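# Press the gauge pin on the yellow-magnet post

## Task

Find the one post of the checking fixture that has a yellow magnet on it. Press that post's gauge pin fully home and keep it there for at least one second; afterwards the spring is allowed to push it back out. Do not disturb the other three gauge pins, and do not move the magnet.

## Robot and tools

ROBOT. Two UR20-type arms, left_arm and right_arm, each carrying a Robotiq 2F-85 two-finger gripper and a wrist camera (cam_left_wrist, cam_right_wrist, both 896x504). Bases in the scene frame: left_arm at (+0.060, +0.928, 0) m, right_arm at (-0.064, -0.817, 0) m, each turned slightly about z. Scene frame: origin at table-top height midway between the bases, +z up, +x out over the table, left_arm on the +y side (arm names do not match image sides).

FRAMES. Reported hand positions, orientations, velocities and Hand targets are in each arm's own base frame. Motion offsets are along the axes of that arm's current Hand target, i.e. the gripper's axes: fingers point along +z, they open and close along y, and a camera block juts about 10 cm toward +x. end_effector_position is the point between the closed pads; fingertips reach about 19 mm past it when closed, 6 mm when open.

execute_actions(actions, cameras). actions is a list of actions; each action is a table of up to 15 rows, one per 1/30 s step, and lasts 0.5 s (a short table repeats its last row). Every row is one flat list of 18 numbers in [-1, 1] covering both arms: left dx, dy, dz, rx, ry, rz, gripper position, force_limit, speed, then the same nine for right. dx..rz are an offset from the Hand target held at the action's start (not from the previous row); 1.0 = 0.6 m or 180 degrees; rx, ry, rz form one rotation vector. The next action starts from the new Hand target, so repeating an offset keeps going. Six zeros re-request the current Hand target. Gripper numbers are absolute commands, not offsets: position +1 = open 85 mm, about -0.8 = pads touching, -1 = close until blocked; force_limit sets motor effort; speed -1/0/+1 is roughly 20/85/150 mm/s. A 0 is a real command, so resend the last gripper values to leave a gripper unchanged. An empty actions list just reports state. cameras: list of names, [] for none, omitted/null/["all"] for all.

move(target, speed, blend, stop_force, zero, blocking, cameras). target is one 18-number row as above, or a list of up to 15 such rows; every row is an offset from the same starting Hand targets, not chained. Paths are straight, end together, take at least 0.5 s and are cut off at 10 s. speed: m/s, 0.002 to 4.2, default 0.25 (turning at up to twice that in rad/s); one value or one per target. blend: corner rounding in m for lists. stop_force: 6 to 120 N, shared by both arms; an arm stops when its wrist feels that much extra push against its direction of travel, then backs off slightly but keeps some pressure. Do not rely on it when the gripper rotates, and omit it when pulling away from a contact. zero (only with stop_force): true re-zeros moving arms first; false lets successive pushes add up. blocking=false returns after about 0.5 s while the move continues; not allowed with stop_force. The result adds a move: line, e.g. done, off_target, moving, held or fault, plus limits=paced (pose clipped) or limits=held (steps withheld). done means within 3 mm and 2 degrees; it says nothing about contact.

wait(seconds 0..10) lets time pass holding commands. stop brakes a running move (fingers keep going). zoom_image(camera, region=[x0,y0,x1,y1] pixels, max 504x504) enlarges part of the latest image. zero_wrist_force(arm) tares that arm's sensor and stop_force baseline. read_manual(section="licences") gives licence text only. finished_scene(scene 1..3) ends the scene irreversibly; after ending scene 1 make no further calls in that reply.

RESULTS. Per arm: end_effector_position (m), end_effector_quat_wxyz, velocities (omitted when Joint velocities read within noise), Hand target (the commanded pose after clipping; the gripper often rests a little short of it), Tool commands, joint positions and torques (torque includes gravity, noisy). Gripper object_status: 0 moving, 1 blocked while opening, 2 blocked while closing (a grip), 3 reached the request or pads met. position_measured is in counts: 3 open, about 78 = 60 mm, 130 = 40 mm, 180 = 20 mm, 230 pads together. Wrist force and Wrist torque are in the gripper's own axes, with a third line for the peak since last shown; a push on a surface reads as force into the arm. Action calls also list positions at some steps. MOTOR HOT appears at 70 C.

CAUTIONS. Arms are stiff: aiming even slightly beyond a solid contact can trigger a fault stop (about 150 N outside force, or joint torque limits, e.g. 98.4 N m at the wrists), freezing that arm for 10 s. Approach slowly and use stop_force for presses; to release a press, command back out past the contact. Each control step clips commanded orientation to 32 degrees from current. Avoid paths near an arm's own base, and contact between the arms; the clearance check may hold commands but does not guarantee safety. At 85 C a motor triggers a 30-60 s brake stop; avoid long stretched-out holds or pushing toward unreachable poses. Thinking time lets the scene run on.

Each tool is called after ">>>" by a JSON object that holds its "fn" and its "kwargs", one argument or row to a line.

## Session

>>> {"fn": "execute_actions", "kwargs": {
  "actions": []
}}

Scene clock: 0.00 s.
left_arm: end_effector_position=(+1.6020, +0.5513, +0.3701) position_measured=3 object_status=3 end_effector_quat_wxyz=(-0.049, +0.940, +0.190, +0.279) | right_arm: end_effector_position=(+0.4481, +0.4679, +0.3319) position_measured=3 object_status=3 end_effector_quat_wxyz=(-0.272, +0.502, +0.649, +0.503)
Joint positions: left_arm=[0.193 -0.686 0.985 -2.439 -1.472 -3.319] | right_arm=[4.007 -1.969 -2.772 1.193 2.076 2.519]
Joint velocities: within noise
Joint torques (N m): no reading
Motor temperatures (°C): left_arm=[24 35 26 38 34 34] | right_arm=[28 35 36 37 34 38]
Wrist force (N): no reading
Wrist torque (N m): no reading
Wrist force, peak (N): no reading
Hand target: left_arm +1.6020, +0.5513, +0.3701; -0.049, +0.940, +0.190, +0.279 | right_arm +0.4481, +0.4679, +0.3319; -0.272, +0.502, +0.649, +0.503
Tool commands: left_gripper/position=+1.0 left_gripper/force_limit=+1.0 left_gripper/speed=+1.0 right_gripper/position=+1.0 right_gripper/force_limit=+1.0 right_gripper/speed=+1.0
camera_calibration:
cam_left_wrist: T_world_to_cam=[[0.280319, -0.958405, -0.0536817, 0.116011], [-0.933413, -0.259108, -0.248199, 1.75322], [0.223966, 0.119682, -0.967221, 0.0591923], [0, 0, 0, 1]] pos_world=[1.5907, 0.558373, 0.498626]
cam_right_wrist: T_world_to_cam=[[0.956613, -0.13676, 0.257272, -0.433465], [0.120637, -0.61784, -0.776995, 0.502422], [0.265214, 0.774319, -0.574535, -0.162484], [0, 0, 0, 1]] pos_world=[0.39714, 0.37695, 0.408545]

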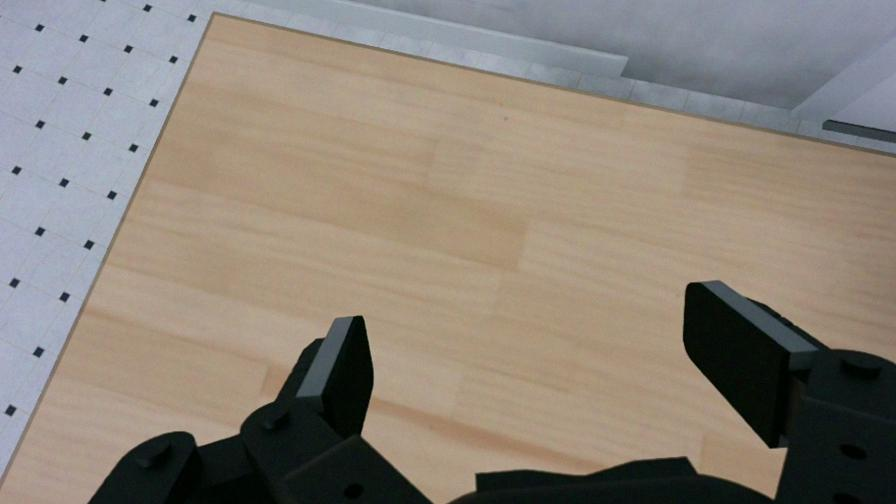

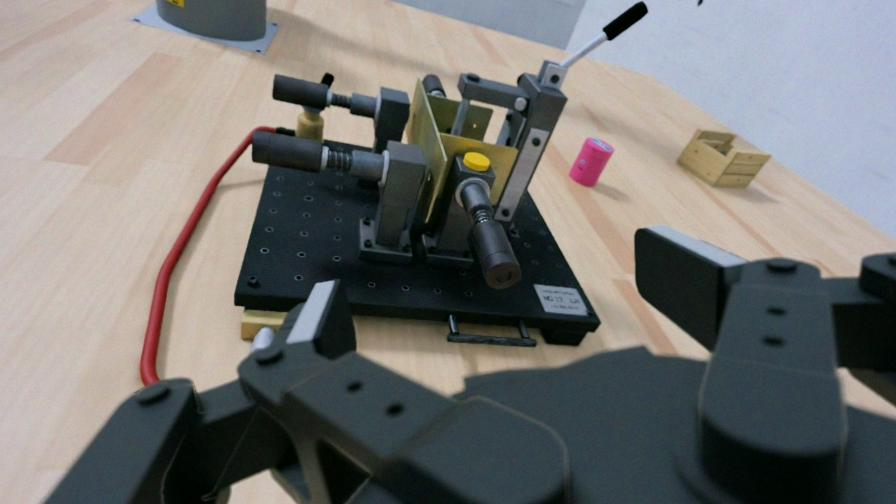

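>>> {"fn": "move", "kwargs": {
  "target": [0,0,0,0,0,0,1,1,1,-0.2105,0.0628,0.308,0.0467,0.0682,0.116,-1,-1,-1],
  "speed": 0.25,
  "cameras": ["cam_right_wrist"]
}}

Scene clock: 6.07 s.
left_arm: end_effector_position=(+1.6020, +0.5513, +0.3701) position_measured=3 object_status=3 end_effector_quat_wxyz=(-0.049, +0.940, +0.190, +0.279) | right_arm: end_effector_position=(+0.5550, +0.5908, +0.1738) position_measured=230 object_status=0 end_effector_quat_wxyz=(-0.461, +0.534, +0.550, +0.447)
Joint positions: left_arm=[0.193 -0.686 0.985 -2.439 -1.472 -3.319] | right_arm=[3.901 -2.43 -2.427 1.456 2.396 2.95]
Joint velocities: within noise
Joint torques (N m): left_arm=[-0.74 -270.03 -105.02 -11.75 0.84 -0.79] | right_arm=[-16.41 134.05 -7.83 8.27 5.53 5.91]
Motor temperatures (°C): left_arm=[24 35 26 38 34 34] | right_arm=[28 35 36 37 34 38]
Wrist force (N): left_arm=[0.1 -0.1 -0.4] | right_arm=[-0.9 -0.5 -0.4]
Wrist torque (N m): left_arm=[-0.02 -0.02 0.00] | right_arm=[-0.12 0.49 -0.34]
Wrist force, peak (N): left_arm=[0.6 -0.4 -0.5] | right_arm=[-2.9 2.0 2.0]
Hand target: left_arm +1.6020, +0.5513, +0.3701; -0.049, +0.940, +0.190, +0.279 | right_arm +0.5550, +0.5908, +0.1738; -0.461, +0.534, +0.550, +0.447
Off the commanded pose: left_arm 0.000 m, 0 deg | right_arm 0.000 m, 0 deg.
move: done
camera_calibration:
cam_right_wrist: T_world_to_cam=[[0.986366, -0.0680965, -0.149816, -0.464503], [-0.164396, -0.449098, -0.878228, 0.518693], [-0.00747801, 0.890884, -0.45417, -0.315214], [0, 0, 0, 1]] pos_world=[0.541084, 0.482132, 0.24278]
Images, in order (width x height): cam_right_wrist 896x504.

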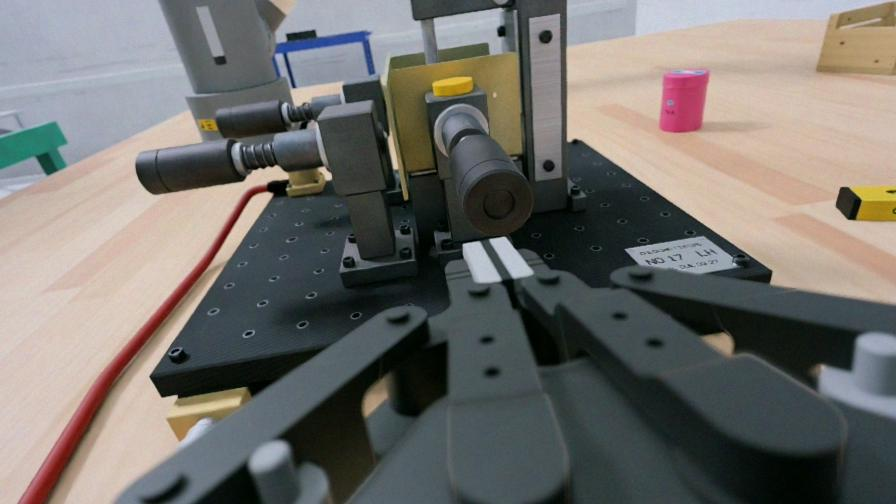

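>>> {"fn": "move", "kwargs": {
  "target": [
    [0,0,0,0,0,0,1,1,1,0.0003,0.0247,0.0933,0,0,0,-1,-1,-1],
    [0,0,0,0,0,0,1,1,1,0.0062,0.0247,0.1262,0,0,0,-1,-1,-1],
    [0,0,0,0,0,0,1,1,1,0.0207,0.0247,0.2083,0,0,0,-1,-1,-1]
  ],
  "speed": [0.1,0.02,0.008],
  "stop_force": 28,
  "cameras": ["cam_right_wrist"]
}}

Scene clock: 13.53 s.
left_arm: end_effector_position=(+1.6020, +0.5513, +0.3701) position_measured=3 object_status=3 end_effector_quat_wxyz=(-0.049, +0.940, +0.190, +0.279) | right_arm: end_effector_position=(+0.5671, +0.6812, +0.1642) position_measured=230 object_status=3 end_effector_quat_wxyz=(-0.461, +0.534, +0.550, +0.447)
Joint positions: left_arm=[0.193 -0.686 0.985 -2.439 -1.472 -3.319] | right_arm=[3.989 -2.436 -2.344 1.401 2.311 2.98]
Joint velocities: within noise
Joint torques (N m): left_arm=[1.48 -271.69 -105.71 -11.4 1.37 -0.99] | right_arm=[4.04 180.33 4.63 6.81 6.82 -6.63]
Motor temperatures (°C): left_arm=[24 35 26 38 34 34] | right_arm=[28 35 36 37 34 38]
Wrist force (N): left_arm=[0.3 0.0 -0.2] | right_arm=[-5.6 3.4 -35.0]
Wrist torque (N m): left_arm=[0.00 -0.06 -0.01] | right_arm=[-0.16 0.66 -0.21]
Wrist force, peak (N): left_arm=[0.6 -0.2 -0.5] | right_arm=[-11.3 3.9 -68.1]
Hand target: left_arm +1.6020, +0.5513, +0.3701; -0.049, +0.940, +0.190, +0.279 | right_arm +0.5671, +0.6811, +0.1642; -0.461, +0.534, +0.550, +0.447 (not the last commanded pose)
Off the commanded pose: left_arm 0.000 m, 0 deg | right_arm 0.035 m, 0 deg.
move: contact (right_arm); path passed 2 of 3 targets
camera_calibration:
cam_right_wrist: T_world_to_cam=[[0.986365, -0.0680095, -0.149863, -0.471759], [-0.164398, -0.449112, -0.878221, 0.552857], [-0.00757797, 0.890883, -0.454169, -0.399964], [0, 0, 0, 1]] pos_world=[0.553184, 0.572532, 0.23318]
Images, in order (width x height): cam_right_wrist 896x504.

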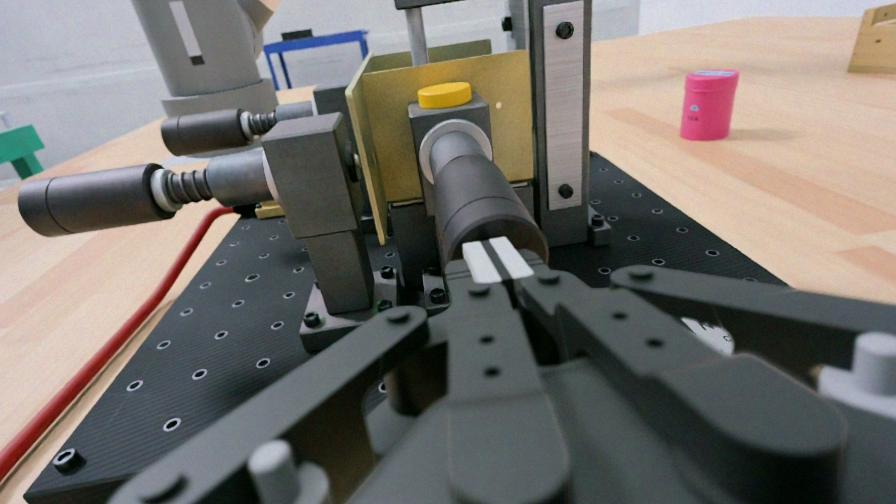

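>>> {"fn": "wait", "kwargs": {
  "seconds": 1.0,
  "cameras": ["cam_right_wrist"]
}}

>>> {"fn": "zoom_image", "kwargs": {
  "camera": "cam_right_wrist",
  "region": [370, 60, 590, 270]
}}

Scene clock: 14.73 s.
left_arm: end_effector_position=(+1.6020, +0.5513, +0.3701) position_measured=3 object_status=3 end_effector_quat_wxyz=(-0.049, +0.940, +0.190, +0.279) | right_arm: end_effector_position=(+0.5671, +0.6811, +0.1642) position_measured=230 object_status=3 end_effector_quat_wxyz=(-0.461, +0.534, +0.550, +0.447)
Joint positions: left_arm=[0.193 -0.686 0.985 -2.439 -1.472 -3.319] | right_arm=[3.989 -2.436 -2.344 1.401 2.311 2.98]
Joint velocities: within noise
Joint torques (N m): left_arm=[2.04 -271.41 -102.67 -11.25 0.33 -0.83] | right_arm=[1.82 168.92 3.69 7.86 7.51 -6.96]
Motor temperatures (°C): left_arm=[24 35 26 38 34 34] | right_arm=[28 35 36 37 34 38]
Wrist force (N): left_arm=[0.2 0.1 -0.1] | right_arm=[-4.8 3.2 -32.3]
Wrist torque (N m): left_arm=[0.01 -0.05 -0.01] | right_arm=[-0.15 0.61 -0.20]
Wrist force, peak (N): left_arm=[0.4 -0.2 -0.5] | right_arm=[-5.4 3.4 -34.3]
Hand target: left_arm +1.6020, +0.5513, +0.3701; -0.049, +0.940, +0.190, +0.279 | right_arm +0.5671, +0.6811, +0.1642; -0.461, +0.534, +0.550, +0.447 (not the last commanded pose)
Tool commands: left_gripper/position=+1.0 left_gripper/force_limit=+1.0 left_gripper/speed=+1.0 right_gripper/position=-1.0 right_gripper/force_limit=-1.0 right_gripper/speed=-1.0
Off the commanded pose: left_arm 0.000 m, 0 deg | right_arm 0.035 m, 0 deg.
wait: 1.00 s; at rest from the start
camera_calibration:
cam_right_wrist: T_world_to_cam=[[0.986366, -0.0680965, -0.149816, -0.471721], [-0.164396, -0.449098, -0.878228, 0.55285], [-0.00747801, 0.890884, -0.45417, -0.40002], [0, 0, 0, 1]] pos_world=[0.553184, 0.572532, 0.23318]
Images, in order (width x height): cam_right_wrist 896x504.

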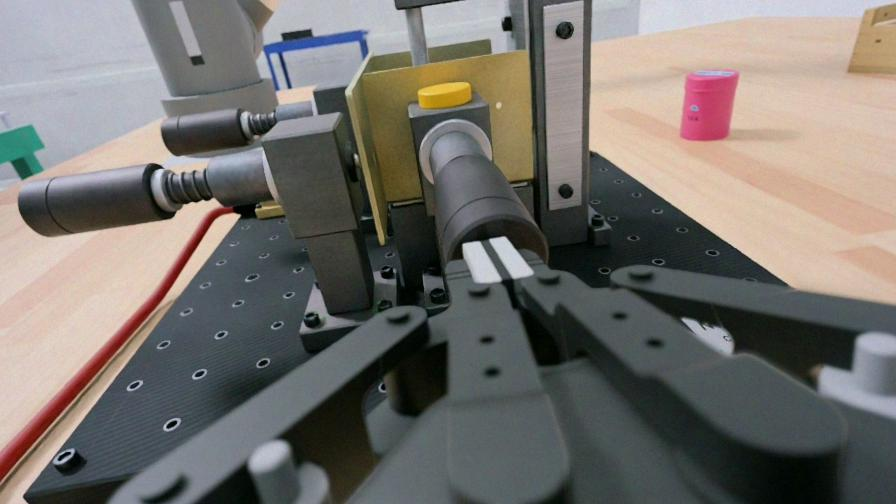

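Scaled by 2.291 from the camera's 896x504 image, which has a finer 1280x720 frame.

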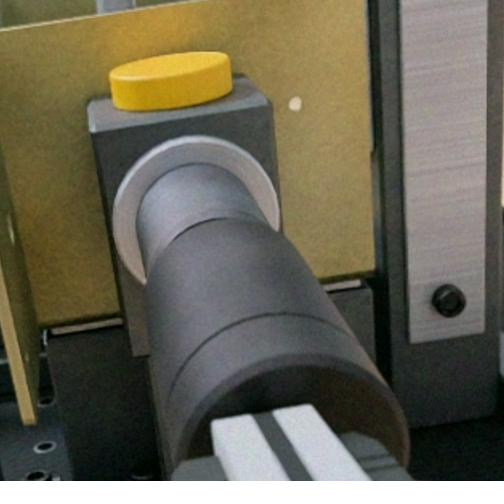

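>>> {"fn": "finished_scene", "kwargs": {
  "scene": 2
}}

The scene is finished: the task was done.


## Next scene

The same job, from a new start.

>>> {"fn": "execute_actions", "kwargs": {
  "actions": []
}}

Scene clock: 0.00 s.
left_arm: end_effector_position=(+0.3071, -0.4220, +0.1602) position_measured=3 object_status=3 end_effector_quat_wxyz=(+0.066, +0.956, -0.074, +0.275) | right_arm: end_effector_position=(+0.4900, -0.3027, +0.2369) position_measured=3 object_status=3 end_effector_quat_wxyz=(+0.548, -0.467, -0.511, -0.471)
Joint positions: left_arm=[-1.763 -1.739 2.857 -2.766 -1.003 1.555] | right_arm=[2.511 -2.074 -2.06 -2.212 2.389 -0.015]
Joint velocities: within noise
Joint torques (N m): no reading
Motor temperatures (°C): left_arm=[24 35 26 38 34 33] | right_arm=[28 35 35 36 33 38]
Wrist force (N): no reading
Wrist torque (N m): no reading
Wrist force, peak (N): no reading
Hand target: left_arm +0.3071, -0.4220, +0.1602; +0.066, +0.956, -0.074, +0.275 | right_arm +0.4900, -0.3027, +0.2369; +0.548, -0.467, -0.511, -0.471
Tool commands: left_gripper/position=+1.0 left_gripper/force_limit=+1.0 left_gripper/speed=+1.0 right_gripper/position=+1.0 right_gripper/force_limit=+1.0 right_gripper/speed=+1.0
camera_calibration:
cam_left_wrist: T_world_to_cam=[[-0.285835, -0.958093, 0.0188626, -0.30276], [-0.929607, 0.27245, -0.248197, 0.463413], [0.232657, -0.0884782, -0.968526, 0.172428], [0, 0, 0, 1]] pos_world=[0.304136, -0.401073, 0.28773]
cam_right_wrist: T_world_to_cam=[[0.978979, 0.0562001, -0.196068, -0.399553], [-0.174505, -0.266853, -0.947807, 0.238768], [-0.105588, 0.962097, -0.251436, 0.530477], [0, 0, 0, 1]] pos_world=[0.488832, -0.424199, 0.281347]

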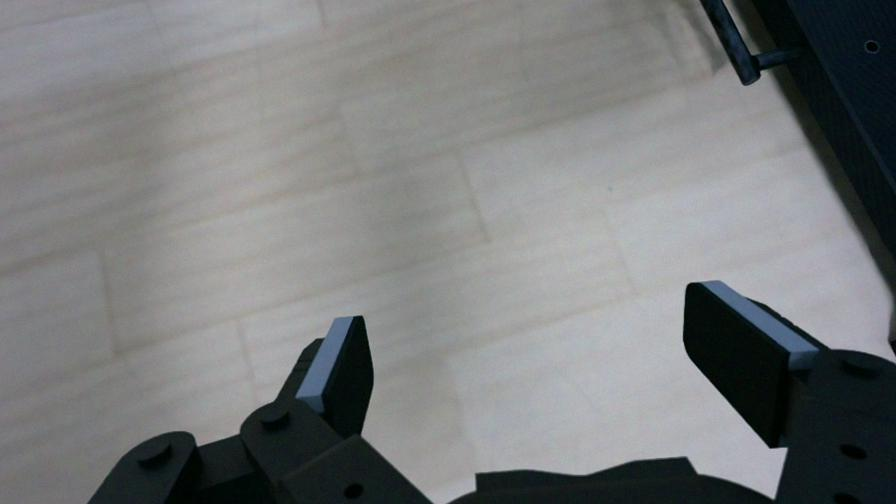

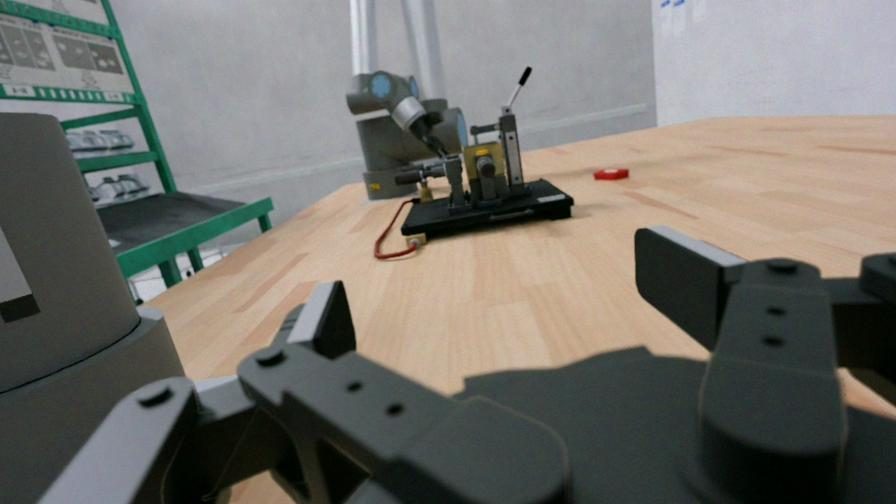

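>>> {"fn": "zoom_image", "kwargs": {
  "camera": "cam_right_wrist",
  "region": [360, 60, 600, 260]
}}

Scaled by 2.100 from the camera's 896x504 image, which has a finer 1280x720 frame.

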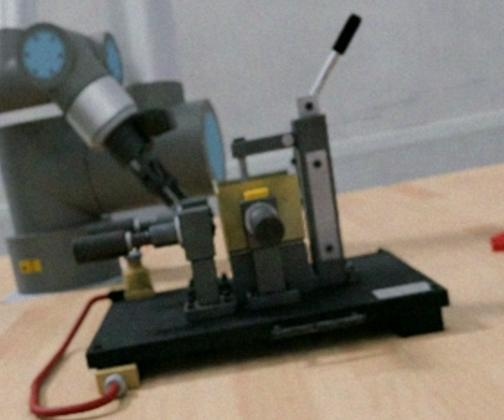

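>>> {"fn": "move", "kwargs": {
  "target": [0,0,0,0,0,0,1,1,1,0.05,0.305,0.727,-0.1117,-0.0667,-0.0018,-1,-1,-1],
  "speed": 0.45,
  "cameras": []
}}

>>> {"fn": "move", "kwargs": {
  "target": [0,0,0,0,0,0,1,1,1,0.079,-0.431,0.640,0,0,0,-1,-1,-1],
  "speed": 0.35,
  "cameras": ["cam_right_wrist"]
}}

Scene clock: 5.73 s.
left_arm: end_effector_position=(+0.3071, -0.4220, +0.1602) position_measured=3 object_status=3 end_effector_quat_wxyz=(+0.066, +0.956, -0.074, +0.275) | right_arm: end_effector_position=(+0.6201, +0.1510, +0.2799) position_measured=230 object_status=0 end_effector_quat_wxyz=(-0.400, +0.600, +0.476, +0.503)
Joint positions: left_arm=[-1.763 -1.739 2.857 -2.766 -1.003 1.555] | right_arm=[3.195 -1.814 -2.295 -2.741 3.471 -0.541]
Joint velocities: within noise
Joint torques (N m): left_arm=[-4.08 -15.22 -54.98 -9.69 3.82 -0.99] | right_arm=[-11.9 75 52.54 -5.05 1.2 -7.57]
Motor temperatures (°C): left_arm=[24 35 26 38 34 33] | right_arm=[28 35 35 36 33 38]
Wrist force (N): left_arm=[-0.1 0.0 0.0] | right_arm=[-0.3 1.1 1.1]
Wrist torque (N m): left_arm=[0.01 0.03 0.00] | right_arm=[0.40 0.10 0.00]
Wrist force, peak (N): left_arm=[-0.1 -0.5 -0.2] | right_arm=[-1.6 1.3 5.8]
Hand target: left_arm +0.3071, -0.4220, +0.1602; +0.066, +0.956, -0.074, +0.275 | right_arm +0.6201, +0.1510, +0.2799; -0.400, +0.600, +0.476, +0.503
Off the commanded pose: left_arm 0.000 m, 0 deg | right_arm 0.000 m, 0 deg.
move: done
No camera images: "cameras" was empty.

Scene clock: 7.80 s.
left_arm: end_effector_position=(+0.3071, -0.4220, +0.1602) position_measured=3 object_status=3 end_effector_quat_wxyz=(+0.066, +0.956, -0.074, +0.275) | right_arm: end_effector_position=(+0.4552, +0.5856, +0.2603) position_measured=230 object_status=3 end_effector_quat_wxyz=(-0.400, +0.600, +0.476, +0.503)
Joint positions: left_arm=[-1.763 -1.739 2.857 -2.766 -1.003 1.555] | right_arm=[4.195 -1.644 -2.516 -2.304 4.427 -0.051]
Joint velocities: within noise
Joint torques (N m): left_arm=[-2.14 -15.03 -55.49 -9.06 3.38 -1.29] | right_arm=[20.37 44.68 67.9 9.53 5.15 6.23]
Motor temperatures (°C): left_arm=[24 35 26 38 34 33] | right_arm=[28 35 35 36 33 38]
Wrist force (N): left_arm=[0.0 0.1 0.0] | right_arm=[-0.1 -0.3 1.5]
Wrist torque (N m): left_arm=[0.03 0.00 0.00] | right_arm=[0.17 0.21 -0.08]
Wrist force, peak (N): left_arm=[0.4 0.1 -0.4] | right_arm=[0.4 -2.6 4.8]
Hand target: left_arm +0.3071, -0.4220, +0.1602; +0.066, +0.956, -0.074, +0.275 | right_arm +0.4552, +0.5857, +0.2603; -0.400, +0.600, +0.476, +0.503
Off the commanded pose: left_arm 0.000 m, 0 deg | right_arm 0.000 m, 0 deg.
move: done
camera_calibration:
cam_right_wrist: T_world_to_cam=[[0.936547, -0.31679, -0.150078, -0.185031], [-0.273347, -0.391959, -0.878436, 0.592096], [0.219455, 0.86372, -0.453682, -0.359654], [0, 0, 0, 1]] pos_world=[0.414066, 0.484102, 0.32918]
Images, in order (width x height): cam_right_wrist 896x504.

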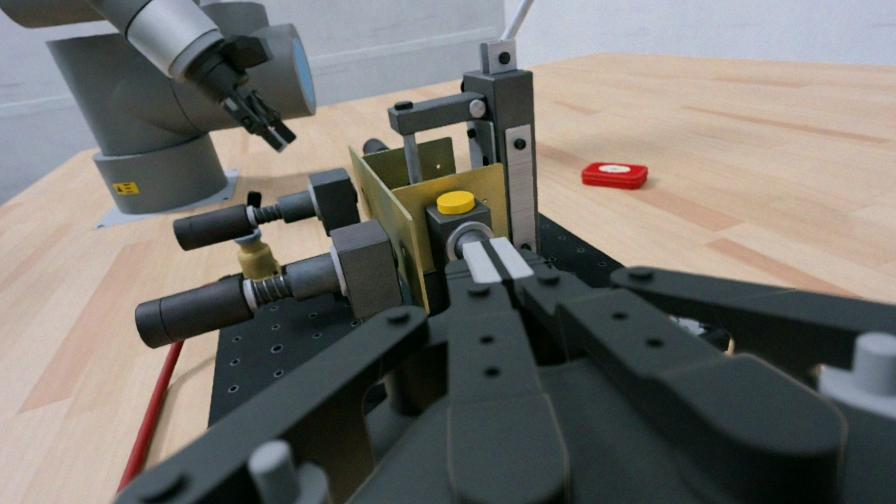

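>>> {"fn": "move", "kwargs": {
  "target": [0,0,0,0,0,0,1,1,1,-0.1583,0.101,0.0047,0.0711,0,-0.0126,-1,-1,-1],
  "speed": 0.2,
  "cameras": ["cam_right_wrist"]
}}

Scene clock: 11.40 s.
left_arm: end_effector_position=(+0.3071, -0.4220, +0.1602) position_measured=3 object_status=3 end_effector_quat_wxyz=(+0.066, +0.956, -0.074, +0.275) | right_arm: end_effector_position=(+0.5110, +0.5588, +0.1662) position_measured=230 object_status=3 end_effector_quat_wxyz=(-0.455, +0.542, +0.541, +0.454)
Joint positions: left_arm=[-1.763 -1.739 2.857 -2.766 -1.003 1.555] | right_arm=[3.928 -1.901 -2.416 -2.21 3.943 -0.17]
Joint velocities: within noise
Joint torques (N m): left_arm=[-3.44 -6.88 -53.88 -10.28 3.59 -1.43] | right_arm=[-18.88 78.55 55.51 -3.5 -3.52 -6.96]
Motor temperatures (°C): left_arm=[24 35 26 38 34 33] | right_arm=[28 35 35 36 33 38]
Wrist force (N): left_arm=[0.2 -0.2 -0.1] | right_arm=[0.4 -0.8 1.2]
Wrist torque (N m): left_arm=[-0.03 -0.03 0.00] | right_arm=[0.19 0.04 -0.09]
Wrist force, peak (N): left_arm=[0.5 0.1 -0.3] | right_arm=[2.4 -2.0 1.4]
Hand target: left_arm +0.3071, -0.4220, +0.1602; +0.066, +0.956, -0.074, +0.275 | right_arm +0.5110, +0.5588, +0.1662; -0.455, +0.542, +0.541, +0.454
Off the commanded pose: left_arm 0.000 m, 0 deg | right_arm 0.000 m, 0 deg.
move: done
camera_calibration:
cam_right_wrist: T_world_to_cam=[[0.98382, -0.0981416, -0.149888, -0.406255], [-0.178063, -0.443169, -0.878575, 0.494106], [0.0197989, 0.891049, -0.453474, -0.304619], [0, 0, 0, 1]] pos_world=[0.493694, 0.450533, 0.23508]
Images, in order (width x height): cam_right_wrist 896x504.

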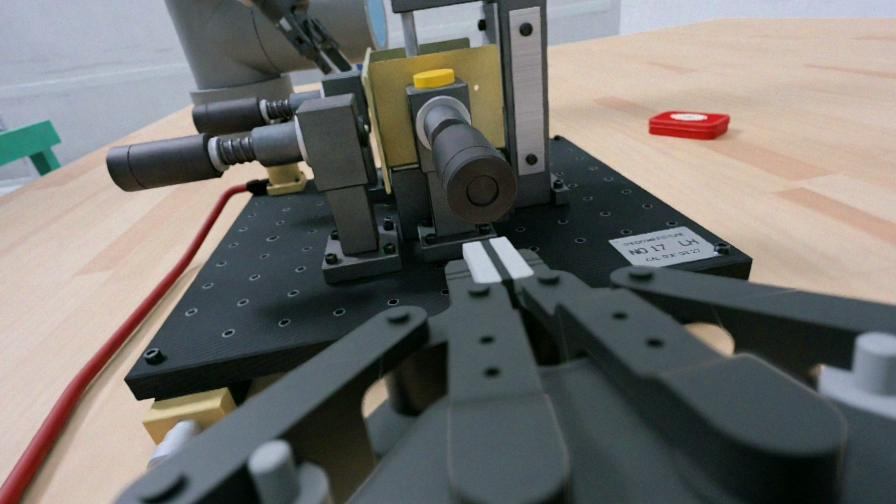

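>>> {"fn": "move", "kwargs": {
  "target": [
    [0,0,0,0,0,0,1,1,1,0.0127,0.0127,0.0908,0,0,0,-1,-1,-1],
    [0,0,0,0,0,0,1,1,1,0.0202,0.0127,0.1335,0,0,0,-1,-1,-1],
    [0,0,0,0,0,0,1,1,1,0.0315,0.0127,0.1975,0,0,0,-1,-1,-1]
  ],
  "speed": [0.12,0.025,0.008],
  "stop_force": 28,
  "cameras": []
}}

>>> {"fn": "wait", "kwargs": {
  "seconds": 1.0,
  "cameras": ["cam_right_wrist"]
}}

>>> {"fn": "zoom_image", "kwargs": {
  "camera": "cam_right_wrist",
  "region": [350, 60, 570, 270]
}}

Scene clock: 16.10 s.
left_arm: end_effector_position=(+0.3071, -0.4220, +0.1602) position_measured=3 object_status=3 end_effector_quat_wxyz=(+0.066, +0.956, -0.074, +0.275) | right_arm: end_effector_position=(+0.5186, +0.6496, +0.1642) position_measured=230 object_status=3 end_effector_quat_wxyz=(-0.455, +0.542, +0.541, +0.454)
Joint positions: left_arm=[-1.763 -1.739 2.857 -2.766 -1.003 1.555] | right_arm=[4.028 -1.936 -2.35 -2.221 4.041 -0.139]
Joint velocities: within noise
Joint torques (N m): left_arm=[0.99 -10.49 -55.76 -9.92 2.88 -0.71] | right_arm=[-9.94 127.47 52.58 10.67 -2.68 -5.78]
Motor temperatures (°C): left_arm=[24 35 26 38 34 33] | right_arm=[28 35 35 36 33 38]
Wrist force (N): left_arm=[0.0 0.0 0.1] | right_arm=[1.4 -4.2 -28.0]
Wrist torque (N m): left_arm=[0.01 0.00 0.00] | right_arm=[0.34 0.05 -0.08]
Wrist force, peak (N): left_arm=[0.2 -0.1 -0.5] | right_arm=[4.7 -2.8 -56.9]
Hand target: left_arm +0.3071, -0.4220, +0.1602; +0.066, +0.956, -0.074, +0.275 | right_arm +0.5186, +0.6496, +0.1642; -0.455, +0.542, +0.541, +0.454 (not the last commanded pose)
Off the commanded pose: left_arm 0.000 m, 0 deg | right_arm 0.029 m, 0 deg.
move: contact (right_arm); path passed 2 of 3 targets
No camera images: "cameras" was empty.

Scene clock: 17.10 s.
left_arm: end_effector_position=(+0.3071, -0.4220, +0.1602) position_measured=3 object_status=3 end_effector_quat_wxyz=(+0.066, +0.956, -0.074, +0.275) | right_arm: end_effector_position=(+0.5186, +0.6496, +0.1642) position_measured=230 object_status=3 end_effector_quat_wxyz=(-0.455, +0.542, +0.541, +0.454)
Joint positions: left_arm=[-1.763 -1.739 2.857 -2.766 -1.003 1.555] | right_arm=[4.028 -1.936 -2.35 -2.221 4.041 -0.139]
Joint velocities: within noise
Joint torques (N m): left_arm=[0.98 -14.79 -54.83 -9.8 3.42 -1.5] | right_arm=[-8.57 132.69 49.22 7.31 -3.62 -7.41]
Motor temperatures (°C): left_arm=[24 35 26 38 34 33] | right_arm=[28 35 35 36 33 38]
Wrist force (N): left_arm=[0.0 0.0 -0.2] | right_arm=[-0.3 -4.1 -24.7]
Wrist torque (N m): left_arm=[0.01 0.02 0.00] | right_arm=[0.33 0.00 -0.09]
Wrist force, peak (N): left_arm=[-0.2 0.3 -0.5] | right_arm=[1.3 -4.1 -27.7]
Hand target: left_arm +0.3071, -0.4220, +0.1602; +0.066, +0.956, -0.074, +0.275 | right_arm +0.5186, +0.6496, +0.1642; -0.455, +0.542, +0.541, +0.454 (not the last commanded pose)
Tool commands: left_gripper/position=+1.0 left_gripper/force_limit=+1.0 left_gripper/speed=+1.0 right_gripper/position=-1.0 right_gripper/force_limit=-1.0 right_gripper/speed=-1.0
Off the commanded pose: left_arm 0.000 m, 0 deg | right_arm 0.029 m, 0 deg.
wait: 1.00 s; at rest by 0.17 s
camera_calibration:
cam_right_wrist: T_world_to_cam=[[0.983839, -0.09801, -0.149849, -0.405299], [-0.177968, -0.443197, -0.878581, 0.533973], [0.0196971, 0.89105, -0.453477, -0.386623], [0, 0, 0, 1]] pos_world=[0.501395, 0.541433, 0.23308]
Images, in order (width x height): cam_right_wrist 896x504.

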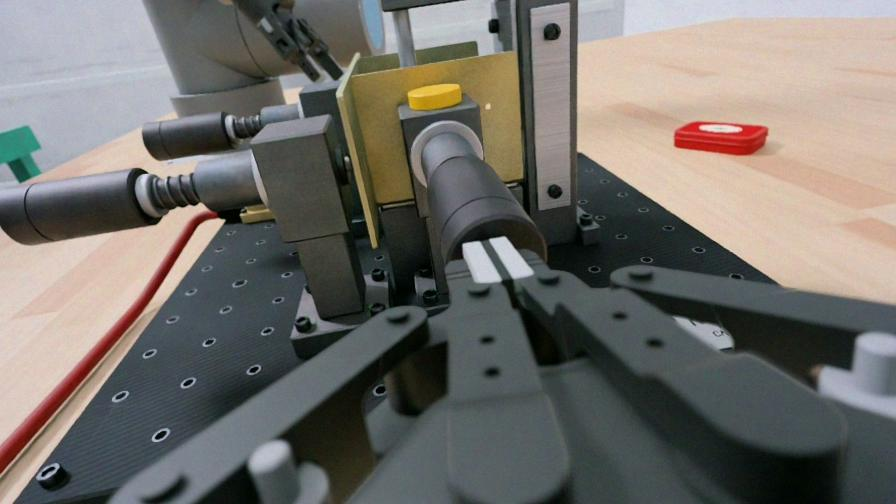

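Scaled by 2.291 from the camera's 896x504 image, which has a finer 1280x720 frame.

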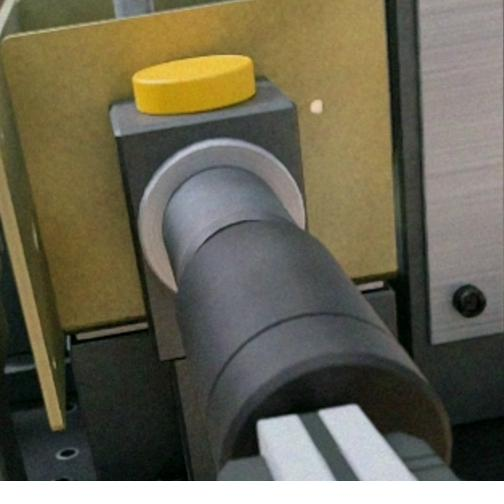

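Fully in and held for over a second.

>>> {"fn": "finished_scene", "kwargs": {
  "scene": 3
}}

The scene is finished: the task was done.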